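# Transfer wet-printed cloth flat into frame on other board

## Task

Carry the newly printed cloth over to the frame on the second board and leave it lying there flat, aligned square with the frame, with its printed face upward; because the ink has not dried, nothing may come into contact with the printed region at any time.

## Robot and tools

Robot: two Doosan arms, left_arm and right_arm, each ending in a Robotiq 2F-85 two-finger gripper with a wrist camera. Bases in the scene frame: left_arm at (-0.049, +0.634, 0) m, right_arm at (+0.019, -0.639, 0) m, each turned only slightly about vertical. Scene frame: origin on the table top midway between the arms, +z up, +x out over the table, left_arm on the +y side (image left/right does not follow arm names). Every hand pose, velocity and target an arm reports or receives is in that arm's own base frame, not the scene frame; fixed cameras and the table use the scene frame. Gripper axes: fingers point along its +z, close along its y; a camera block sticks out about 10 cm toward its +x. end_effector_position is the point between the closed pads; fingertips extend about 19 mm past it closed, 6 mm open.

The row (shared by both motion tools): 20 numbers, left arm first, then right. Per arm: x, y, z (metres, absolute target in that arm's base frame), qw, qx, qy, qz (absolute orientation, w first), gripper position, force_limit, speed. The last three are each in [-1, 1]. Position +1 = open 85 mm, about -0.8 = pads touching, -1 = squeeze until blocked. force_limit and speed both default to +1; lower values give a softer, slower close (about 20 mm/s at -1, 85 at 0, 150 at +1). A new force_limit or speed only applies once position changes by at least 0.01. To keep an arm or gripper unchanged, resend its last pose and its last three gripper numbers exactly; 0 is a real command, and reported quaternions may have drifted, so reuse the one you sent.

execute_actions(actions, cameras): actions is a list of actions; each action is a list of up to 15 rows, one row per 1/30 s step, the last row held to fill 15 steps (0.5 s). A target more than 0.6 m from the gripper's current position along any gripper axis gets the action refused. Each step the controller clips the command to within 70 mm and 16 degrees of the measured pose, so far targets take several actions; the result's Hand target line shows where the arm is actually headed. An empty actions list just reports state and images.

move(target, speed, blend, stop_force, zero, blocking, cameras): target is one 20-number row or a list of up to 15 rows, all absolute base-frame poses; the gripper follows straight lines to them. speed: m/s, 0.002 to 2, default 0.25 (turns up to twice that in rad/s), one value or one per target. blend: corner rounding radius in m for lists. stop_force: 10 to 80 N, ends an arm's path when it feels that much push along its travel; use it slowly for touching down, not while the gripper rotates, not with blocking=false, and leave it out when backing away from a contact. zero (default true) re-zeroes the force reading first. blocking=false returns after about 0.5 s while the move continues. Paths avoid nothing, grippers lag and overshoot at speed, and moves are capped at 10 s. The result adds a move: line: done (within 3 mm and 2 degrees), off_target, moving, held, fault; limits=paced means the command was clipped, limits=held that a check withheld steps. Neither done nor off_target proves nothing was touched.

wait(seconds 0 to 10) lets time pass holding commands; stop() brakes a running move (fingers keep moving); zoom_image(camera, region [x0,y0,x1,y1] pixels, at most 504x504) magnifies the latest image of cam_head_left, cam_head_right, cam_high, cam_low, cam_left_wrist or cam_right_wrist (all 672x504); clear_fault(arm) resets a reported torque or force fault; read_manual(section) gives licence texts only; finished_scene(scene 1 or 2) ends the scene for good.

Result lines: end_effector_position/quat and velocities (base frame), Joint positions, Joint torques, External joint torques, Flange force (gripper axes, includes held weight, noisy), Tool commands, and per gripper object_status: 0 moving, 1 blocked while opening, 2 blocked while closing (a real grip), 3 reached the requested position or pads met (a thin cloth may still be held). position_measured is in counts: 3 fully open, 78 about 60 mm, 130 about 40 mm, 180 about 20 mm, 230 pads together. MOTOR HOT warns of overheating; an OVER-TEMPERATURE FAULT brakes that arm for 30 to 60 s or more.

Cautions: grab the cloth only by its unprinted margins and keep fingers, arms and the other board clear of the printed area; keep it from folding or dragging. Do not let anything fall or be left off the table. A torque fault (limits: waist and shoulder 316, elbow 148, wrist joints 41.8 N m) or any outside force of 144 N stops the arm; a target even slightly below a firm surface can trigger this, so approach the board slowly, ideally with a small stop_force. Avoid squeezing hard on cloth still resting on something, swinging loads fast, and any contact between the arms (a clearance check helps but is not complete). Route around an arm's own base and keep the wrist away from the first joint's axis to avoid shoulder flips. Before finishing, confirm by camera that the cloth lies flat, square in the frame, print up, and untouched with both grippers released and clear.

Each tool is called after ">>>" as name(argument=value, ...) on one line, values as JSON.

## Session

>>> execute_actions(actions=[])

Scene clock: 0.00 s.
left_arm: end_effector_position=(+0.2462, -0.2831, +0.3677) position_measured=3 object_status=3 end_effector_quat_wxyz=(-0.597, -0.290, +0.747, -0.036) | right_arm: end_effector_position=(+0.5341, +0.7774, +0.2209) position_measured=3 object_status=3 end_effector_quat_wxyz=(-0.275, +0.674, -0.346, +0.591)
Joint positions: left_arm=[-0.391 0.104 2.074 -0.858 1.953 -1.014] | right_arm=[1.223 0.702 1.574 -1.657 1.239 0.035]
Joint velocities: within noise
Joint torques (N m): no reading
External joint torques (N m): no reading
Flange force (N): no reading
Hand target: left_arm +0.2462, -0.2831, +0.3677; -0.597, -0.290, +0.747, -0.036 | right_arm +0.5341, +0.7774, +0.2209; -0.276, +0.674, -0.346, +0.591
Tool commands: left_gripper/position=+1.0 left_gripper/force_limit=+1.0 left_gripper/speed=+1.0 right_gripper/position=+1.0 right_gripper/force_limit=+1.0 right_gripper/speed=+1.0

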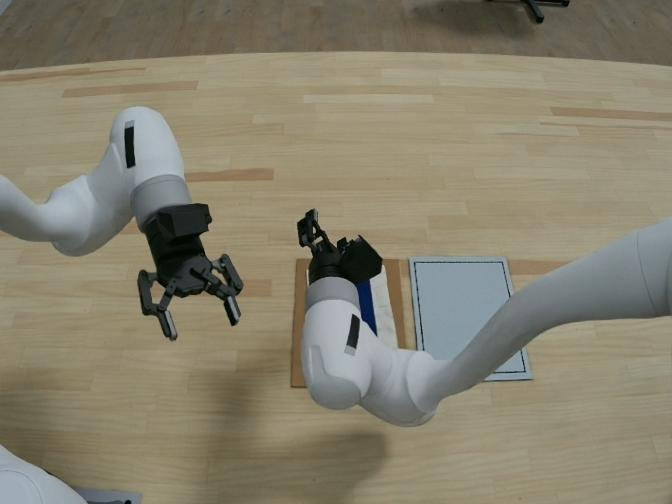

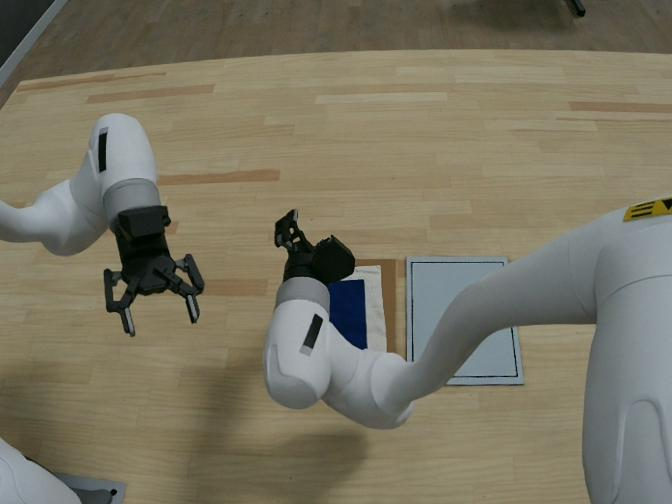

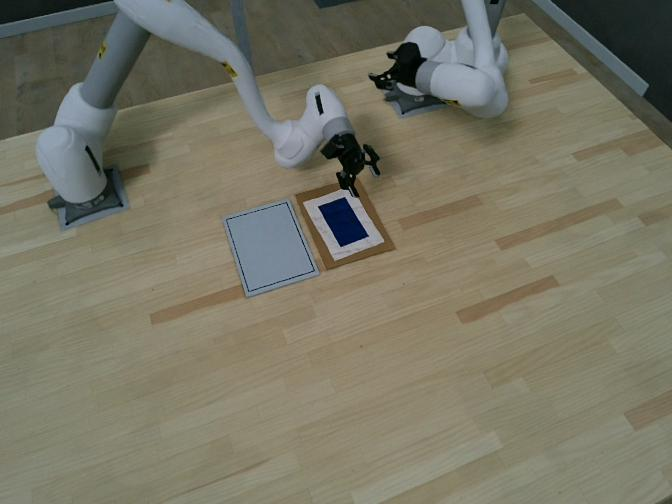

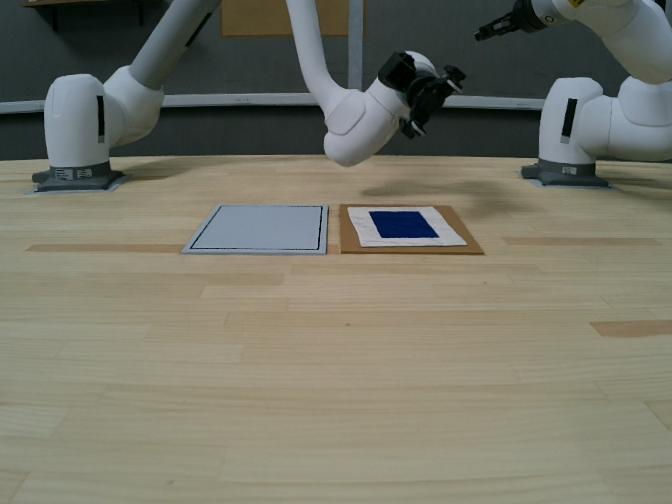

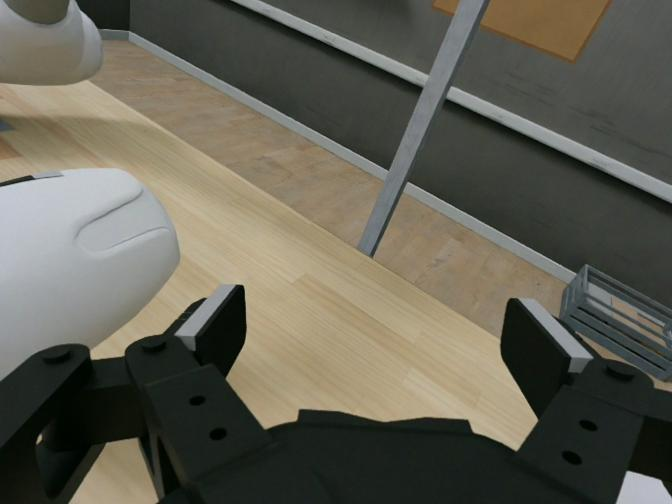

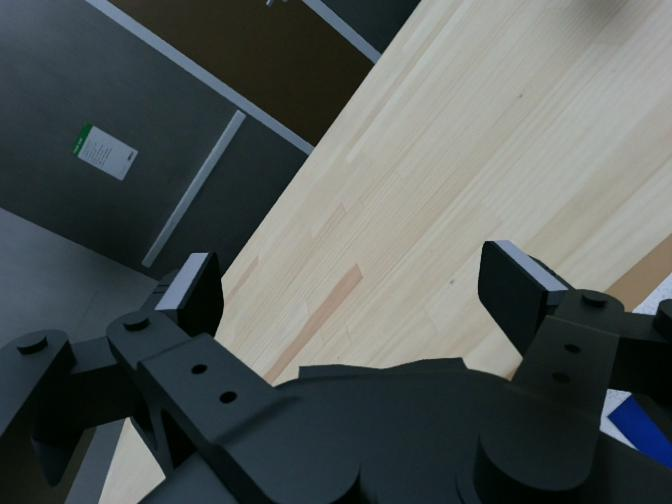

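>>> zoom_image(camera="cam_high", region=[210, 150, 410, 310])

>>> zoom_image(camera="cam_low", region=[160, 180, 500, 280])

Scaled by 2.520 from the camera's 672x504 image, which has a finer 960x720 frame.

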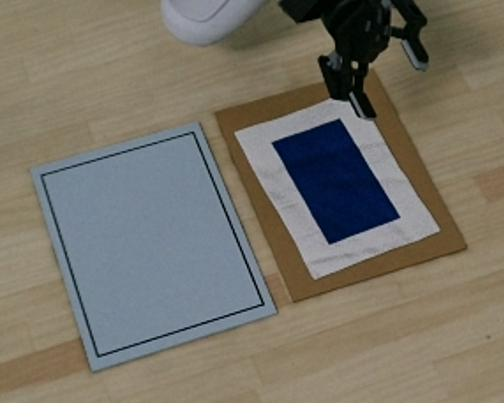

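Scaled by 1.482 from the camera's 672x504 image, which has a finer 960x720 frame.

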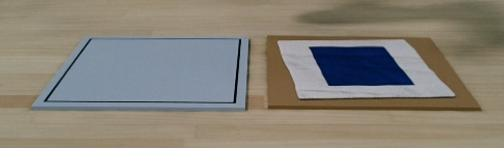

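>>> move(target=[0.407, -0.273, 0.35, 0, 0.6972, 0.7169, 0, 1, 1, 1, 0.3527, 0.3164, 0.35, 0, 0.6834, -0.7301, 0, 1, 1, 1], speed=0.3)

Scene clock: 22.53 s.
left_arm: end_effector_position=(+0.4070, -0.2730, +0.3500) position_measured=3 object_status=3 end_effector_quat_wxyz=(+0.000, +0.697, +0.717, +0.000) | right_arm: end_effector_position=(+0.3527, +0.3164, +0.3500) position_measured=3 object_status=3 end_effector_quat_wxyz=(+0.000, +0.683, -0.730, +0.000)
Joint positions: left_arm=[-0.661 -0.088 1.897 0 1.333 0.882] | right_arm=[0.658 -0.115 1.921 0 1.336 -0.846]
Joint velocities: within noise
Joint torques (N m): left_arm=[3.48 -33.14 -39.35 4.34 0.16 -0.6] | right_arm=[-2.55 -33.87 -40.84 3.52 0.11 -0.19]
External joint torques (N m): left_arm=[-3.43 0.17 -2.79 0.01 -0.11 0.6] | right_arm=[2.61 3.95 -1.26 0.71 -0.07 0.19]
Flange force (N): left_arm=[-7.1 0.0 -3.8] | right_arm=[-10.5 -2.0 -0.2]
Hand target: left_arm +0.4070, -0.2730, +0.3500; +0.000, +0.697, +0.717, +0.000 | right_arm +0.3527, +0.3164, +0.3500; +0.000, +0.683, -0.730, +0.000
Off the commanded pose: left_arm 0.000 m, 0 deg | right_arm 0.000 m, 0 deg.
move: done
camera_calibration:
cam_left_wrist: T_world_to_cam=[[0.997325, 0.0376877, -0.0626318, -0.358142], [0.0550541, -0.950936, 0.304449, -0.367325], [-0.0480849, -0.307083, -0.950467, 0.393558], [0, 0, 0, 1]] pos_world=[0.396331, -0.21495, 0.463465]
cam_right_wrist: T_world_to_cam=[[-0.994654, 0.0895626, 0.0513955, 0.31211], [0.102585, 0.913926, 0.392702, -0.453025], [-0.0118002, 0.395876, -0.918228, 0.332144], [0, 0, 0, 1]] pos_world=[0.360835, 0.254591, 0.466847]

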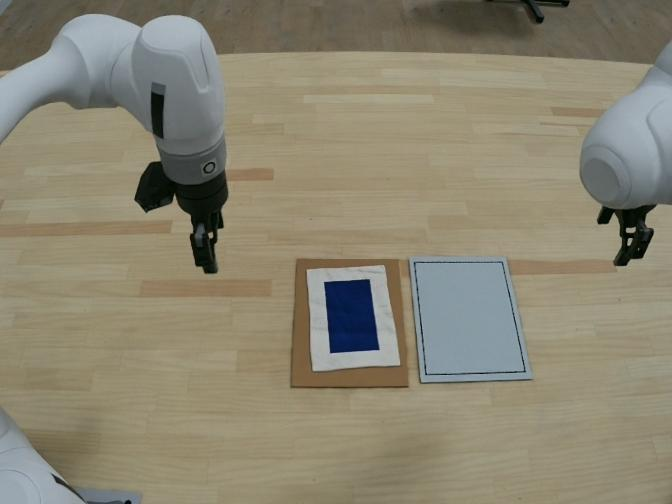

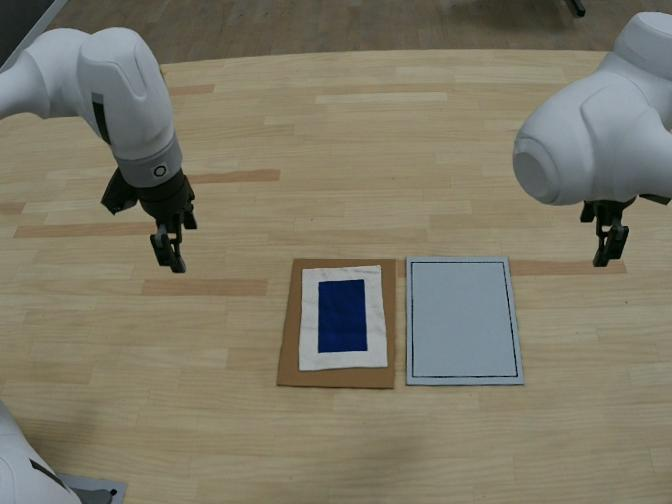

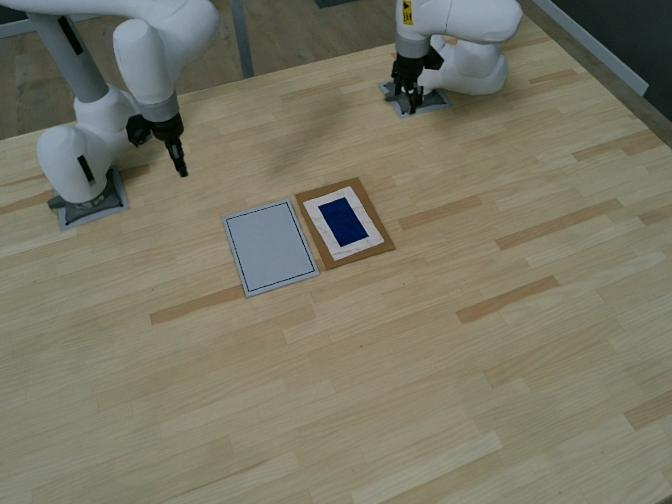

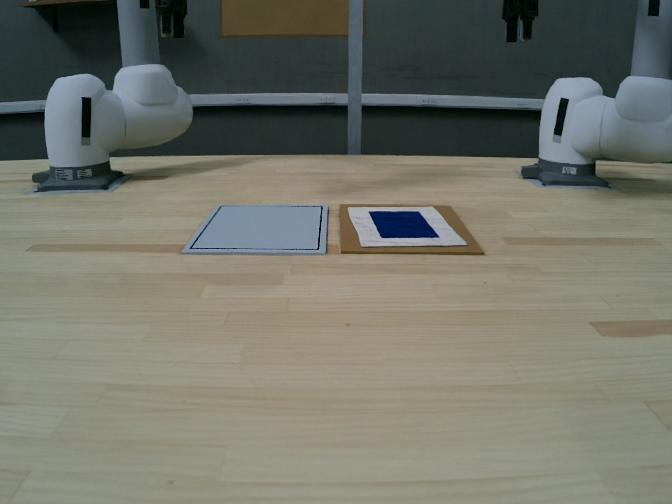

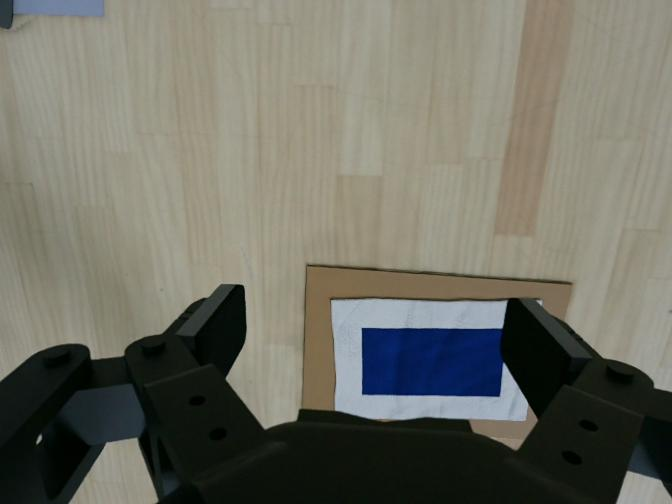

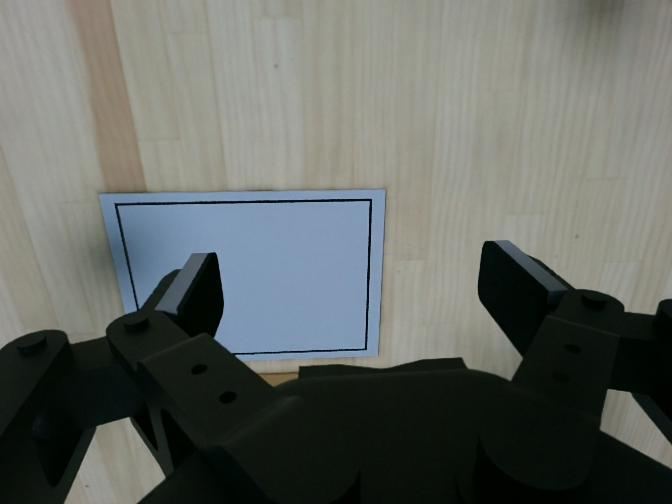

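>>> move(target=[0.3799, -0.4438, 0.11, 0, 0.6845, 0.729, 0, -0.3, -1, -1, 0.3486, 0.6524, 0.11, 0, 0.696, -0.718, 0, -0.3, -1, -1], speed=0.2)

Scene clock: 37.27 s.
left_arm: end_effector_position=(+0.3799, -0.4438, +0.1100) position_measured=167 object_status=0 end_effector_quat_wxyz=(+0.000, +0.685, +0.729, +0.000) | right_arm: end_effector_position=(+0.3486, +0.6524, +0.1100) position_measured=167 object_status=0 end_effector_quat_wxyz=(+0.000, +0.696, -0.718, +0.000)
Joint positions: left_arm=[-0.922 0.247 2.013 0 0.882 0.586] | right_arm=[1.033 0.458 1.702 0 0.982 -0.506]
Joint velocities: within noise
Joint torques (N m): left_arm=[3.39 -59.12 -31.08 3.3 0.17 -0.59] | right_arm=[-2.68 -87.65 -34.79 2.96 0.11 -0.18]
External joint torques (N m): left_arm=[-3.35 -0.36 -2.38 0.15 -0.11 0.59] | right_arm=[2.69 4.34 -1.29 0.68 -0.05 0.18]
Flange force (N): left_arm=[-5.7 -1.6 -2.1] | right_arm=[-9.6 -0.4 3.1]
Hand target: left_arm +0.3799, -0.4438, +0.1100; +0.000, +0.685, +0.729, +0.000 | right_arm +0.3486, +0.6524, +0.1100; +0.000, +0.696, -0.718, +0.000
Off the commanded pose: left_arm 0.000 m, 0 deg | right_arm 0.000 m, 0 deg.
move: done
camera_calibration:
cam_left_wrist: T_world_to_cam=[[0.995386, 0.0726697, -0.0626563, -0.323423], [0.0884053, -0.948412, 0.304464, -0.466761], [-0.0372987, -0.308598, -0.950461, 0.107019], [0, 0, 0, 1]] pos_world=[0.367187, -0.386153, 0.223565]
cam_right_wrist: T_world_to_cam=[[-0.997172, 0.0548385, 0.0513821, 0.313807], [0.0706639, 0.916913, 0.392782, -0.656291], [-0.0255733, 0.395302, -0.918195, -0.0161274], [0, 0, 0, 1]] pos_world=[0.358883, 0.590928, 0.226847]

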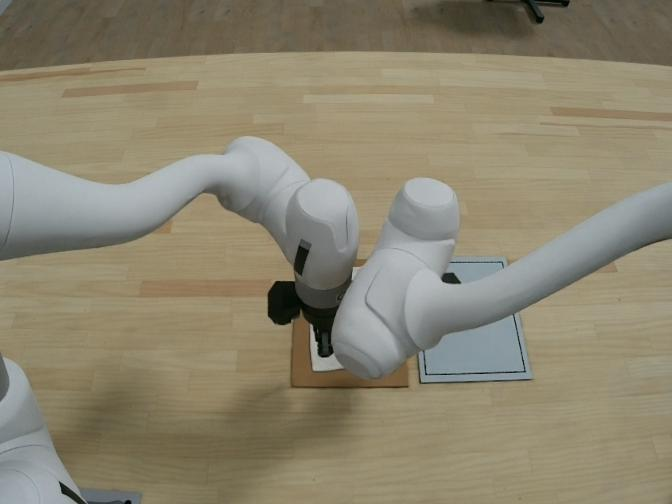

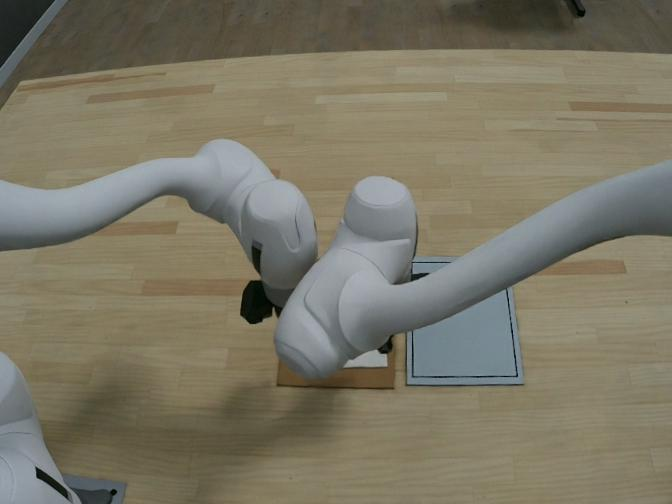

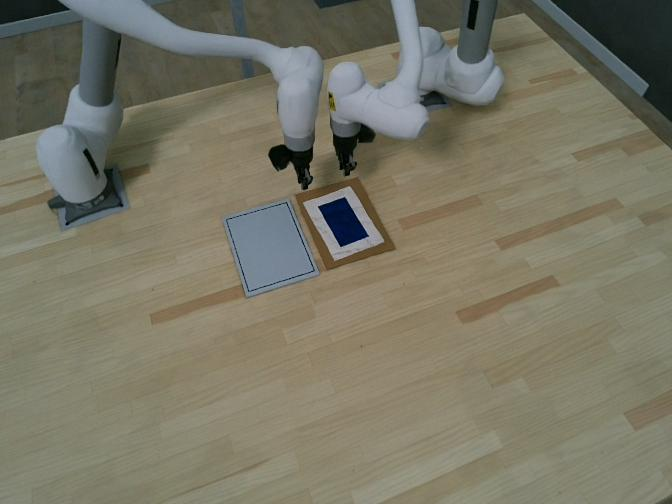

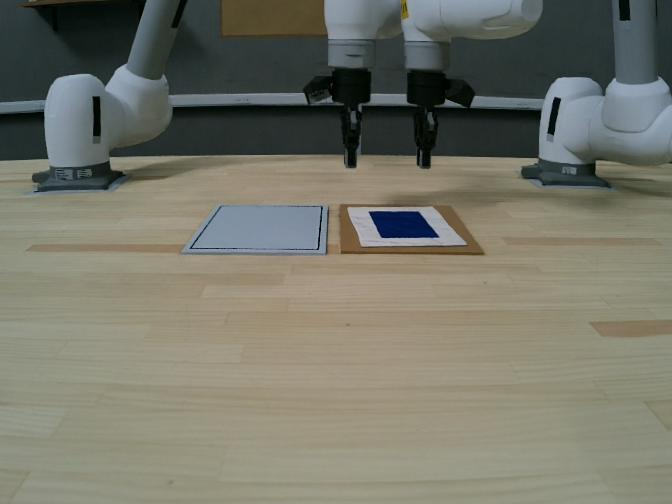

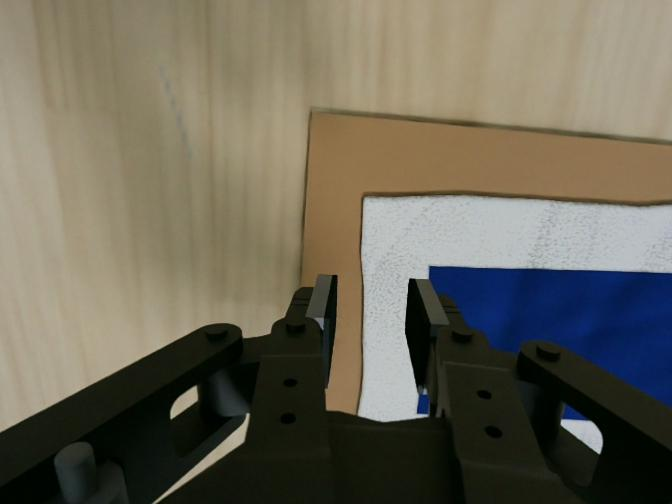

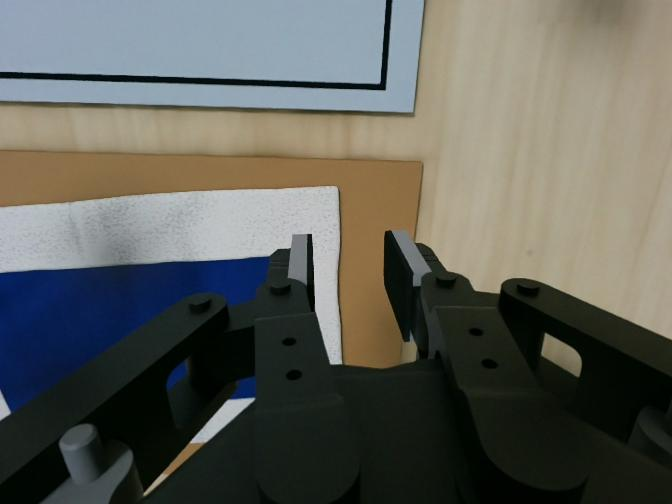

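>>> move(target=[0.385, -0.438, 0.05, 0, 0.6845, 0.729, 0, -0.3, -1, -1, 0.3536, 0.662, 0.05, 0, 0.696, -0.718, 0, -0.3, -1, -1], speed=0.1, cameras=["cam_left_wrist","cam_right_wrist"])

Scene clock: 43.90 s.
left_arm: end_effector_position=(+0.3850, -0.4380, +0.0500) position_measured=167 object_status=3 end_effector_quat_wxyz=(+0.000, +0.685, +0.729, +0.000) | right_arm: end_effector_position=(+0.3536, +0.6619, +0.0500) position_measured=167 object_status=3 end_effector_quat_wxyz=(+0.000, +0.696, -0.718, +0.000)
Joint positions: left_arm=[-0.909 0.319 2.056 0 0.766 0.599] | right_arm=[1.034 0.53 1.716 0 0.896 -0.505]
Joint velocities: within noise
Joint torques (N m): left_arm=[3.22 -63.19 -27.93 2.91 0.04 -0.6] | right_arm=[-2.65 -92.23 -32.64 2.74 0.12 -0.17]
External joint torques (N m): left_arm=[-3.15 -0.47 -2.13 0.18 0.01 0.6] | right_arm=[2.89 4.85 -1.06 0.67 -0.05 0.17]
Flange force (N): left_arm=[-5.2 -1.5 -1.9] | right_arm=[-9.6 -0.2 4.4]
Hand target: left_arm +0.3850, -0.4380, +0.0500; +0.000, +0.685, +0.729, +0.000 | right_arm +0.3536, +0.6620, +0.0500; +0.000, +0.696, -0.718, +0.000
Off the commanded pose: left_arm 0.000 m, 0 deg | right_arm 0.000 m, 0 deg.
move: done
camera_calibration:
cam_left_wrist: T_world_to_cam=[[0.99539, 0.072697, -0.0625684, -0.332686], [0.088408, -0.94838, 0.304563, -0.443449], [-0.0371978, -0.30869, -0.950435, 0.0518946], [0, 0, 0, 1]] pos_world=[0.372287, -0.380353, 0.163565]
cam_right_wrist: T_world_to_cam=[[-0.997172, 0.0548457, 0.0513795, 0.321351], [0.0706671, 0.916949, 0.392698, -0.641796], [-0.0255745, 0.395218, -0.918231, -0.0747891], [0, 0, 0, 1]] pos_world=[0.363883, 0.600428, 0.166847]
Images, in order (width x height): cam_left_wrist 672x504, cam_right_wrist 672x504.

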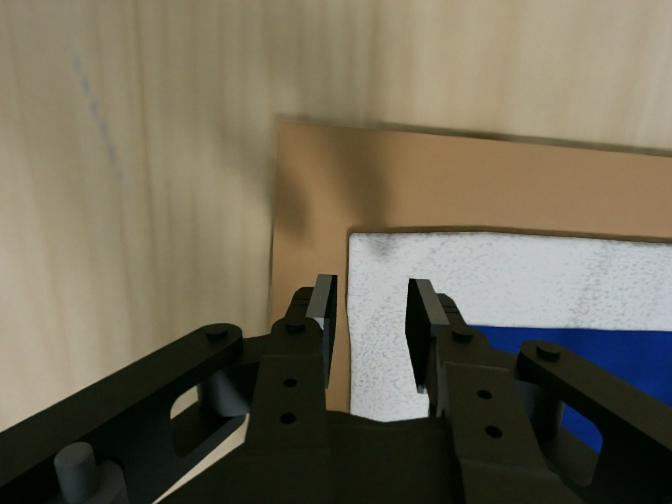

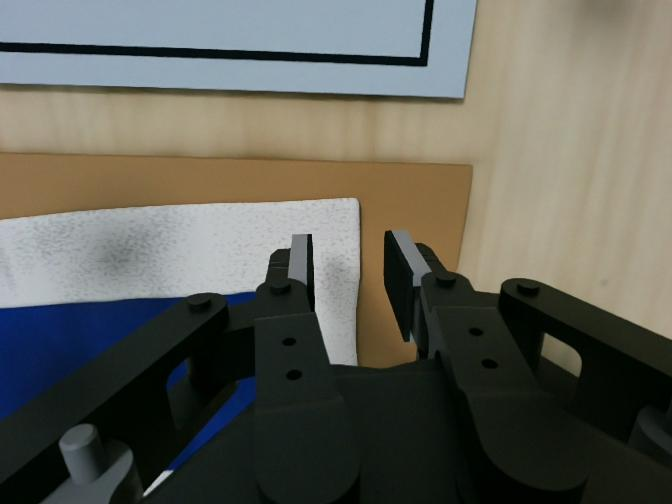

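>>> move(target=[0.385, -0.438, 0.032, 0, 0.6845, 0.729, 0, -0.3, -1, -1, 0.3556, 0.662, 0.032, 0, 0.696, -0.718, 0, -0.3, -1, -1], speed=0.05, cameras=["cam_left_wrist","cam_right_wrist"])

>>> move(target=[0.385, -0.438, 0.01, 0, 0.6845, 0.729, 0, -0.3, -1, -1, 0.3556, 0.662, 0.01, 0, 0.696, -0.718, 0, -0.3, -1, -1], speed=0.005, stop_force=10, cameras=["cam_left_wrist","cam_right_wrist","cam_low"])

Scene clock: 46.60 s.
left_arm: end_effector_position=(+0.3850, -0.4380, +0.0320) position_measured=167 object_status=3 end_effector_quat_wxyz=(+0.000, +0.685, +0.729, +0.000) | right_arm: end_effector_position=(+0.3556, +0.6620, +0.0320) position_measured=167 object_status=3 end_effector_quat_wxyz=(+0.000, +0.696, -0.718, +0.000)
Joint positions: left_arm=[-0.909 0.343 2.067 0 0.732 0.599] | right_arm=[1.032 0.549 1.723 0 0.869 -0.508]
Joint velocities: within noise
Joint torques (N m): left_arm=[3.55 -64.36 -26.74 2.82 0.12 -0.58] | right_arm=[-2.71 -93.17 -31.96 2.7 0.1 -0.15]
External joint torques (N m): left_arm=[-3.52 -0.11 -2.09 0.14 -0.06 0.58] | right_arm=[2.82 4.77 -1.03 0.63 -0.04 0.15]
Flange force (N): left_arm=[-5.9 -1.8 -1.2] | right_arm=[-9.3 -0.2 4.6]
Hand target: left_arm +0.3850, -0.4380, +0.0320; +0.000, +0.685, +0.729, +0.000 | right_arm +0.3556, +0.6620, +0.0320; +0.000, +0.696, -0.718, +0.000
Off the commanded pose: left_arm 0.000 m, 0 deg | right_arm 0.000 m, 0 deg.
move: done
camera_calibration:
cam_left_wrist: T_world_to_cam=[[0.995386, 0.0726697, -0.0626563, -0.333808], [0.0884053, -0.948412, 0.304464, -0.437963], [-0.0372987, -0.308598, -0.950461, 0.0348633], [0, 0, 0, 1]] pos_world=[0.372287, -0.380353, 0.145565]
cam_right_wrist: T_world_to_cam=[[-0.997172, 0.0548453, 0.0513793, 0.324265], [0.0706667, 0.916949, 0.392698, -0.634961], [-0.0255745, 0.395218, -0.918231, -0.0913057], [0, 0, 0, 1]] pos_world=[0.365883, 0.600528, 0.148847]
Images, in order (width x height): cam_left_wrist 672x504, cam_right_wrist 672x504.

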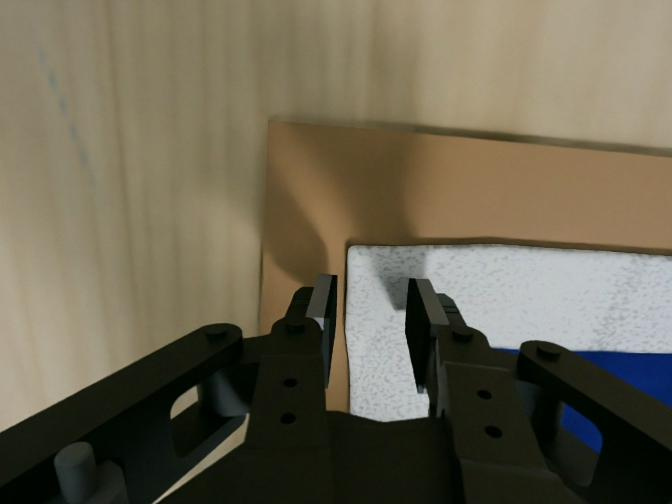

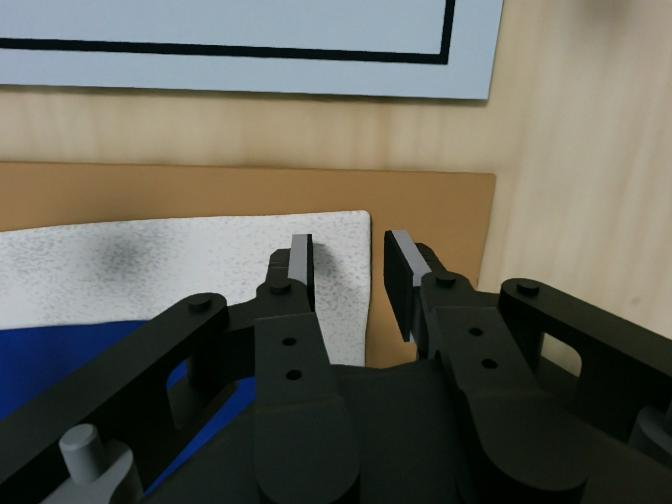

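Scene clock: 48.37 s.
left_arm: end_effector_position=(+0.3851, -0.4381, +0.0269) position_measured=167 object_status=3 end_effector_quat_wxyz=(+0.000, +0.685, +0.729, +0.000) | right_arm: end_effector_position=(+0.3556, +0.6621, +0.0262) position_measured=167 object_status=3 end_effector_quat_wxyz=(+0.000, +0.696, -0.718, +0.000)
Joint positions: left_arm=[-0.909 0.35 2.069 0 0.722 0.599] | right_arm=[1.032 0.556 1.726 0 0.86 -0.508]
Joint velocities: within noise
Joint torques (N m): left_arm=[3.37 -51.55 -19.3 2.6 -0.02 -0.55] | right_arm=[-2.66 -81.69 -25.79 2.8 -0.01 -0.2]
External joint torques (N m): left_arm=[-3.39 -13.71 -9.33 0.35 0.08 0.55] | right_arm=[2.65 -7.09 -6.97 0.5 0.06 0.2]
Flange force (N): left_arm=[-3.8 -3.3 -24.0] | right_arm=[-7.7 0.4 -10.9]
Hand target: left_arm +0.3850, -0.4381, +0.0269; +0.000, +0.685, +0.729, +0.000 | right_arm +0.3556, +0.6621, +0.0262; +0.000, +0.696, -0.718, +0.000
Off the commanded pose: left_arm 0.017 m, 0 deg | right_arm 0.016 m, 0 deg.
move: contact (left_arm, right_arm)
camera_calibration:
cam_left_wrist: T_world_to_cam=[[0.995394, 0.0727183, -0.0624785, -0.334137], [0.0884044, -0.948349, 0.304662, -0.436478], [-0.0370969, -0.308782, -0.950409, 0.0297374], [0, 0, 0, 1]] pos_world=[0.372287, -0.380454, 0.140365]
cam_right_wrist: T_world_to_cam=[[-0.997175, 0.0548686, 0.0512985, 0.324661], [0.0706621, 0.916858, 0.392909, -0.632665], [-0.0254751, 0.395424, -0.918145, -0.0968015], [0, 0, 0, 1]] pos_world=[0.365984, 0.600528, 0.143047]
Images, in order (width x height): cam_low 672x504, cam_left_wrist 672x504, cam_right_wrist 672x504.

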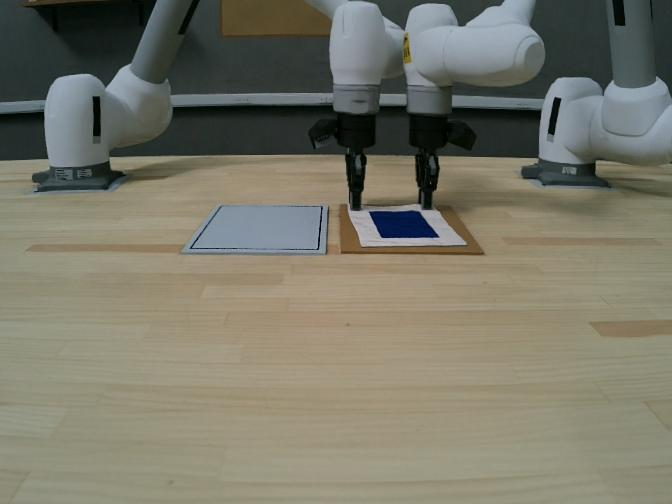

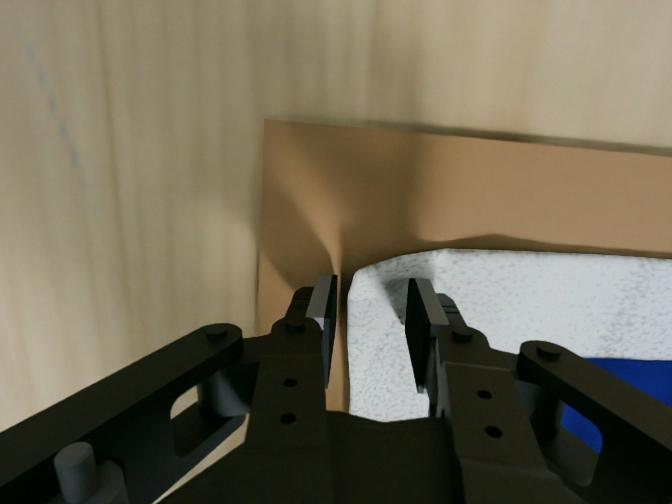

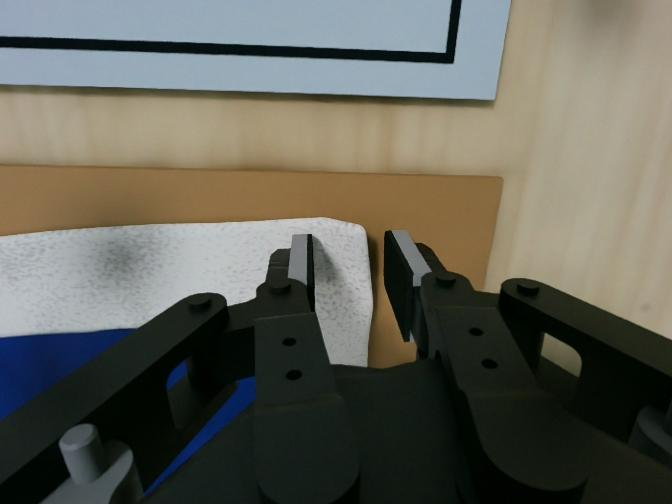

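>>> move(target=[0.385, -0.438, 0.0272, 0, 0.6845, 0.729, 0, -1, -0.6, -1, 0.3556, 0.662, 0.0265, 0, 0.696, -0.718, 0, -1, -0.6, -1], speed=0.05)

>>> zoom_image(camera="cam_low", region=[300, 130, 500, 270])

Scene clock: 51.07 s.
left_arm: end_effector_position=(+0.3850, -0.4380, +0.0272) position_measured=223 object_status=0 end_effector_quat_wxyz=(+0.000, +0.685, +0.729, +0.000) | right_arm: end_effector_position=(+0.3556, +0.6620, +0.0265) position_measured=223 object_status=0 end_effector_quat_wxyz=(+0.000, +0.696, -0.718, +0.000)
Joint positions: left_arm=[-0.909 0.35 2.069 0 0.722 0.599] | right_arm=[1.032 0.555 1.726 0 0.861 -0.508]
Joint velocities: within noise
Joint torques (N m): left_arm=[4.1 -53.31 -20.04 2.97 0.04 -0.57] | right_arm=[-3.22 -83.08 -26.38 2.52 -0.02 -0.18]
External joint torques (N m): left_arm=[-4.09 -11.52 -8.58 -0.02 0.01 0.57] | right_arm=[3 -6.32 -6.61 0.8 0.08 0.18]
Flange force (N): left_arm=[-5.3 -3.5 -20.5] | right_arm=[-8.1 0.7 -10.0]
Hand target: left_arm +0.3850, -0.4380, +0.0272; +0.000, +0.685, +0.729, +0.000 | right_arm +0.3556, +0.6620, +0.0265; +0.000, +0.696, -0.718, +0.000
Off the commanded pose: left_arm 0.000 m, 0 deg | right_arm 0.000 m, 0 deg.
move: done
camera_calibration:
cam_left_wrist: T_world_to_cam=[[0.995385, 0.0726757, -0.0626582, -0.334106], [0.0884116, -0.948412, 0.304464, -0.436504], [-0.0372987, -0.308598, -0.950461, 0.030301], [0, 0, 0, 1]] pos_world=[0.372287, -0.380353, 0.140765]
cam_right_wrist: T_world_to_cam=[[-0.997172, 0.0548453, 0.0513793, 0.324553], [0.0706667, 0.916949, 0.392698, -0.632709], [-0.0255745, 0.395218, -0.918231, -0.0963164], [0, 0, 0, 1]] pos_world=[0.365883, 0.600428, 0.143347]

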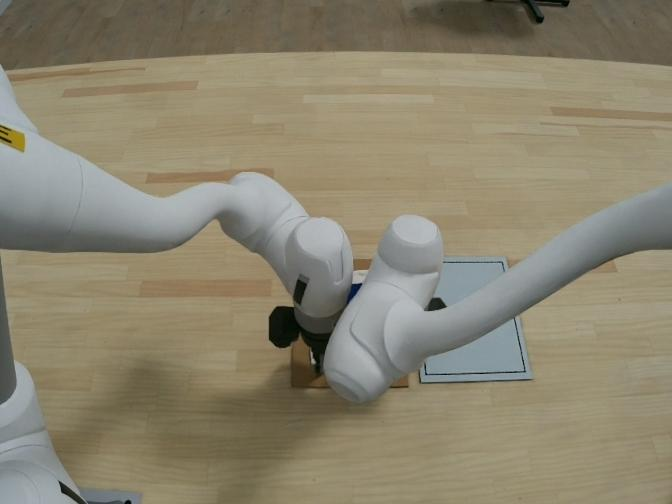

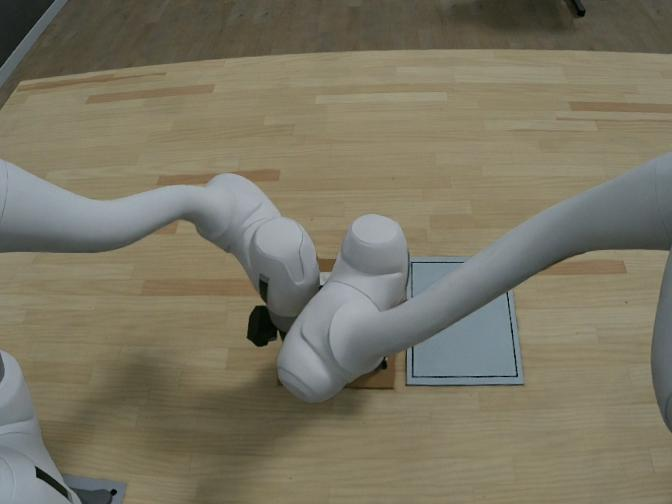

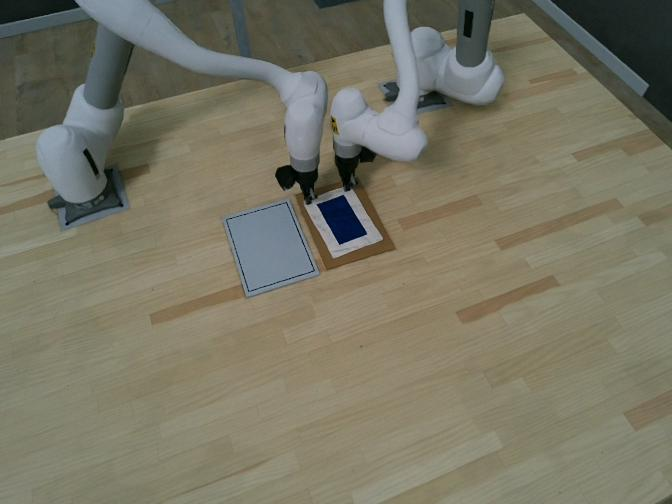

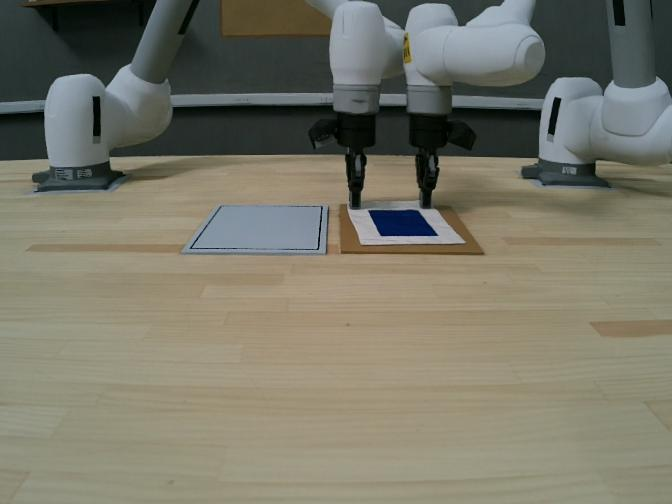

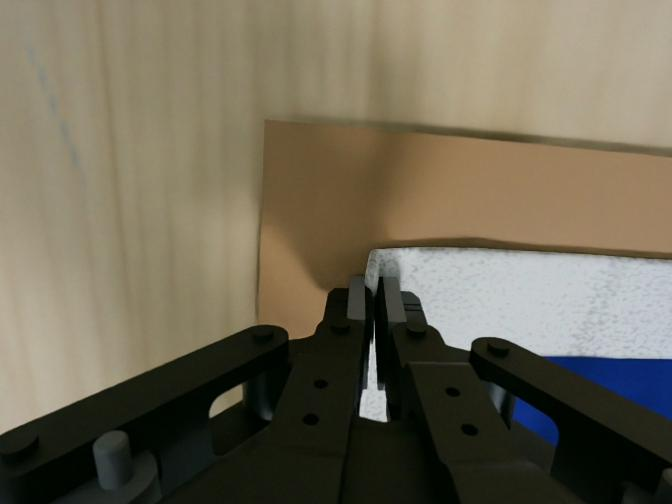

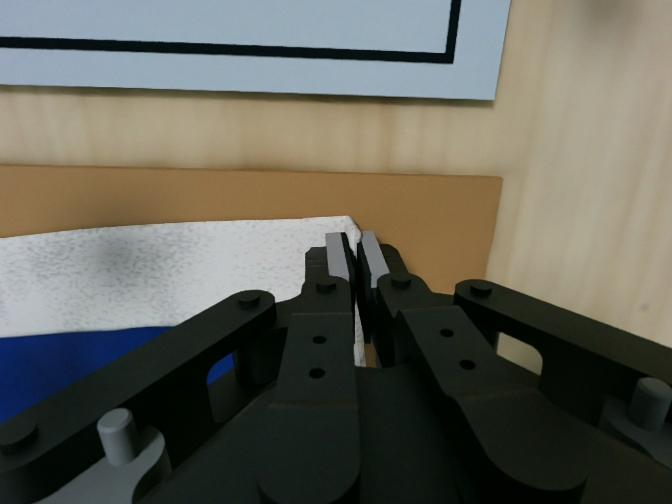

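Scaled by 2.520 from the camera's 672x504 image, which has a finer 960x720 frame.

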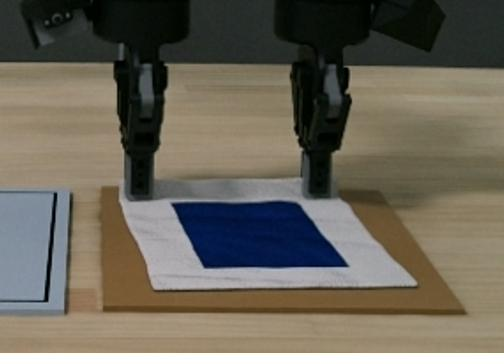

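>>> wait(seconds=0.5, cameras=[])

>>> move(target=[0.387, -0.438, 0.06, 0, 0.6845, 0.729, 0, -1, -0.6, -1, 0.3576, 0.662, 0.06, 0, 0.696, -0.718, 0, -1, -0.6, -1], speed=0.04)

>>> zoom_image(camera="cam_low", region=[300, 130, 500, 270])

Scene clock: 52.73 s.
left_arm: end_effector_position=(+0.3850, -0.4380, +0.0272) position_measured=223 object_status=2 end_effector_quat_wxyz=(+0.000, +0.685, +0.729, +0.000) | right_arm: end_effector_position=(+0.3556, +0.6620, +0.0265) position_measured=223 object_status=2 end_effector_quat_wxyz=(+0.000, +0.696, -0.718, +0.000)
Joint positions: left_arm=[-0.909 0.35 2.069 0 0.722 0.599] | right_arm=[1.032 0.555 1.726 0 0.861 -0.508]
Joint velocities: within noise
Joint torques (N m): left_arm=[4.17 -53.05 -19.94 2.96 0.09 -0.59] | right_arm=[-3.32 -83.14 -26.42 2.52 -0.03 -0.17]
External joint torques (N m): left_arm=[-4.25 -12.01 -8.69 -0.01 -0.03 0.59] | right_arm=[3.29 -5.75 -6.43 0.8 0.08 0.17]
Flange force (N): left_arm=[-5.1 -4.0 -21.2] | right_arm=[-8.6 0.9 -9.3]
Hand target: left_arm +0.3850, -0.4380, +0.0272; +0.000, +0.685, +0.729, +0.000 | right_arm +0.3556, +0.6620, +0.0265; +0.000, +0.696, -0.718, +0.000
Tool commands: left_gripper/position=-1.0 left_gripper/force_limit=-0.6 left_gripper/speed=-1.0 right_gripper/position=-1.0 right_gripper/force_limit=-0.6 right_gripper/speed=-1.0
Off the commanded pose: left_arm 0.000 m, 0 deg | right_arm 0.000 m, 0 deg.
wait: 0.50 s; at rest from the start
No camera images: "cameras" was empty.

Scene clock: 53.83 s.
left_arm: end_effector_position=(+0.3870, -0.4380, +0.0600) position_measured=223 object_status=2 end_effector_quat_wxyz=(+0.000, +0.685, +0.729, +0.000) | right_arm: end_effector_position=(+0.3576, +0.6620, +0.0600) position_measured=223 object_status=2 end_effector_quat_wxyz=(+0.000, +0.696, -0.718, +0.000)
Joint positions: left_arm=[-0.906 0.308 2.048 0 0.786 0.602] | right_arm=[1.03 0.522 1.706 0 0.913 -0.51]
Joint velocities: within noise
Joint torques (N m): left_arm=[3.54 -62.75 -28.5 2.99 0.16 -0.57] | right_arm=[-2.42 -91.93 -33.05 2.8 0.12 -0.19]
External joint torques (N m): left_arm=[-3.56 -0.33 -2.16 0.16 -0.1 0.57] | right_arm=[2.18 4.48 -1.27 0.65 -0.06 0.19]
Flange force (N): left_arm=[-5.8 -2.0 -1.6] | right_arm=[-9.1 -1.0 3.8]
Hand target: left_arm +0.3870, -0.4380, +0.0600; +0.000, +0.685, +0.729, +0.000 | right_arm +0.3576, +0.6620, +0.0600; +0.000, +0.696, -0.718, +0.000
Off the commanded pose: left_arm 0.000 m, 0 deg | right_arm 0.000 m, 0 deg.
move: done
camera_calibration:
cam_left_wrist: T_world_to_cam=[[0.995386, 0.0726697, -0.0626563, -0.334051], [0.0884053, -0.948412, 0.304464, -0.446634], [-0.0372987, -0.308598, -0.950461, 0.0614557], [0, 0, 0, 1]] pos_world=[0.374287, -0.380353, 0.173465]
cam_right_wrist: T_world_to_cam=[[-0.997172, 0.0548453, 0.0513793, 0.324821], [0.0706667, 0.916949, 0.392698, -0.646098], [-0.0255745, 0.395218, -0.918231, -0.0655441], [0, 0, 0, 1]] pos_world=[0.367883, 0.600528, 0.176847]

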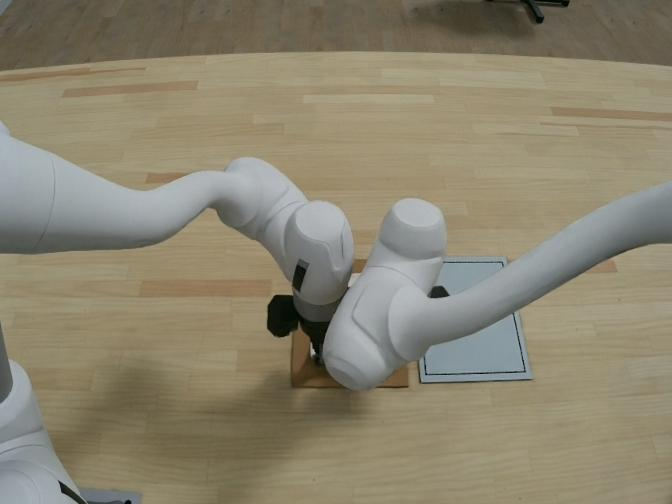

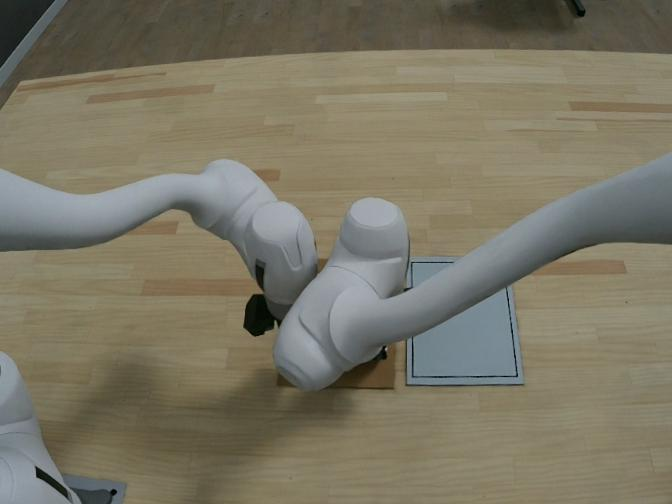

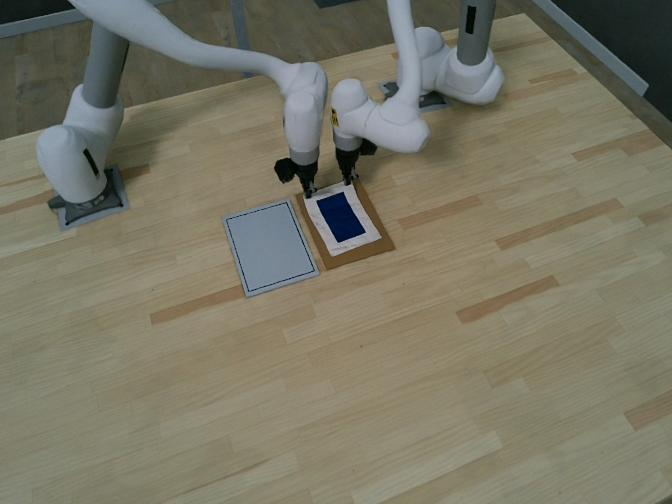

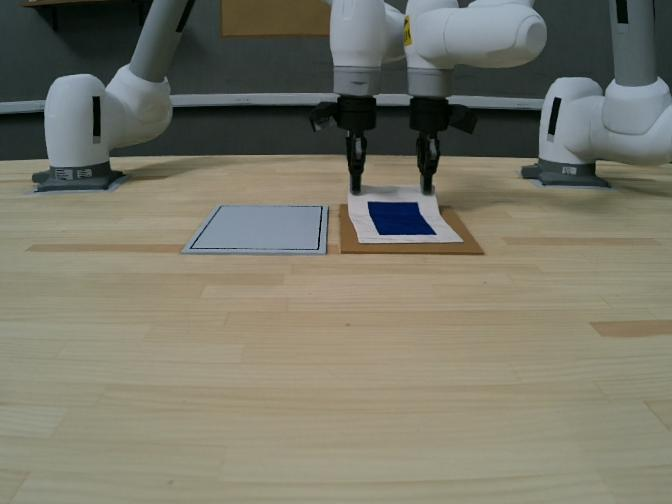

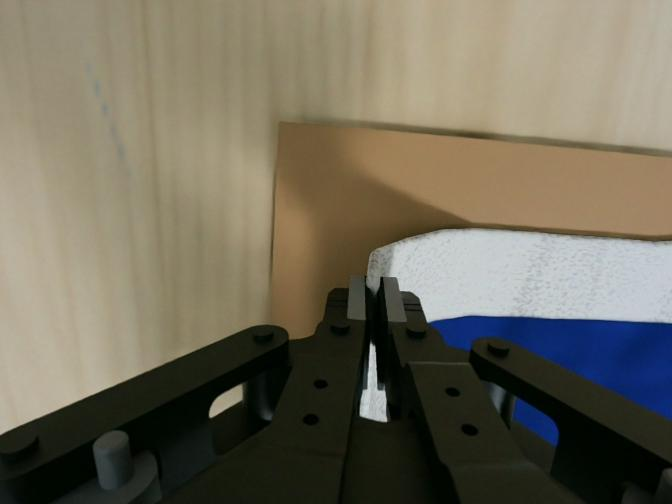

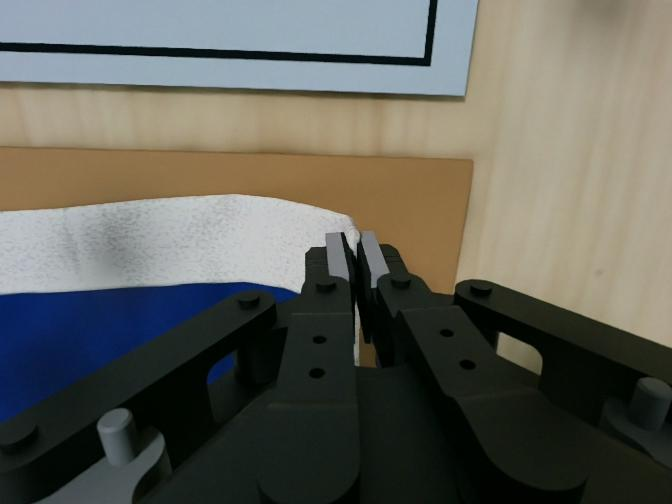

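Scaled by 2.520 from the camera's 672x504 image, which has a finer 960x720 frame.

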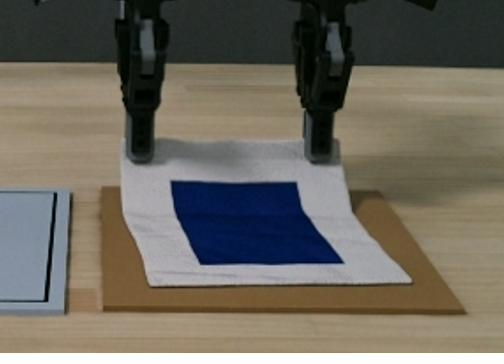

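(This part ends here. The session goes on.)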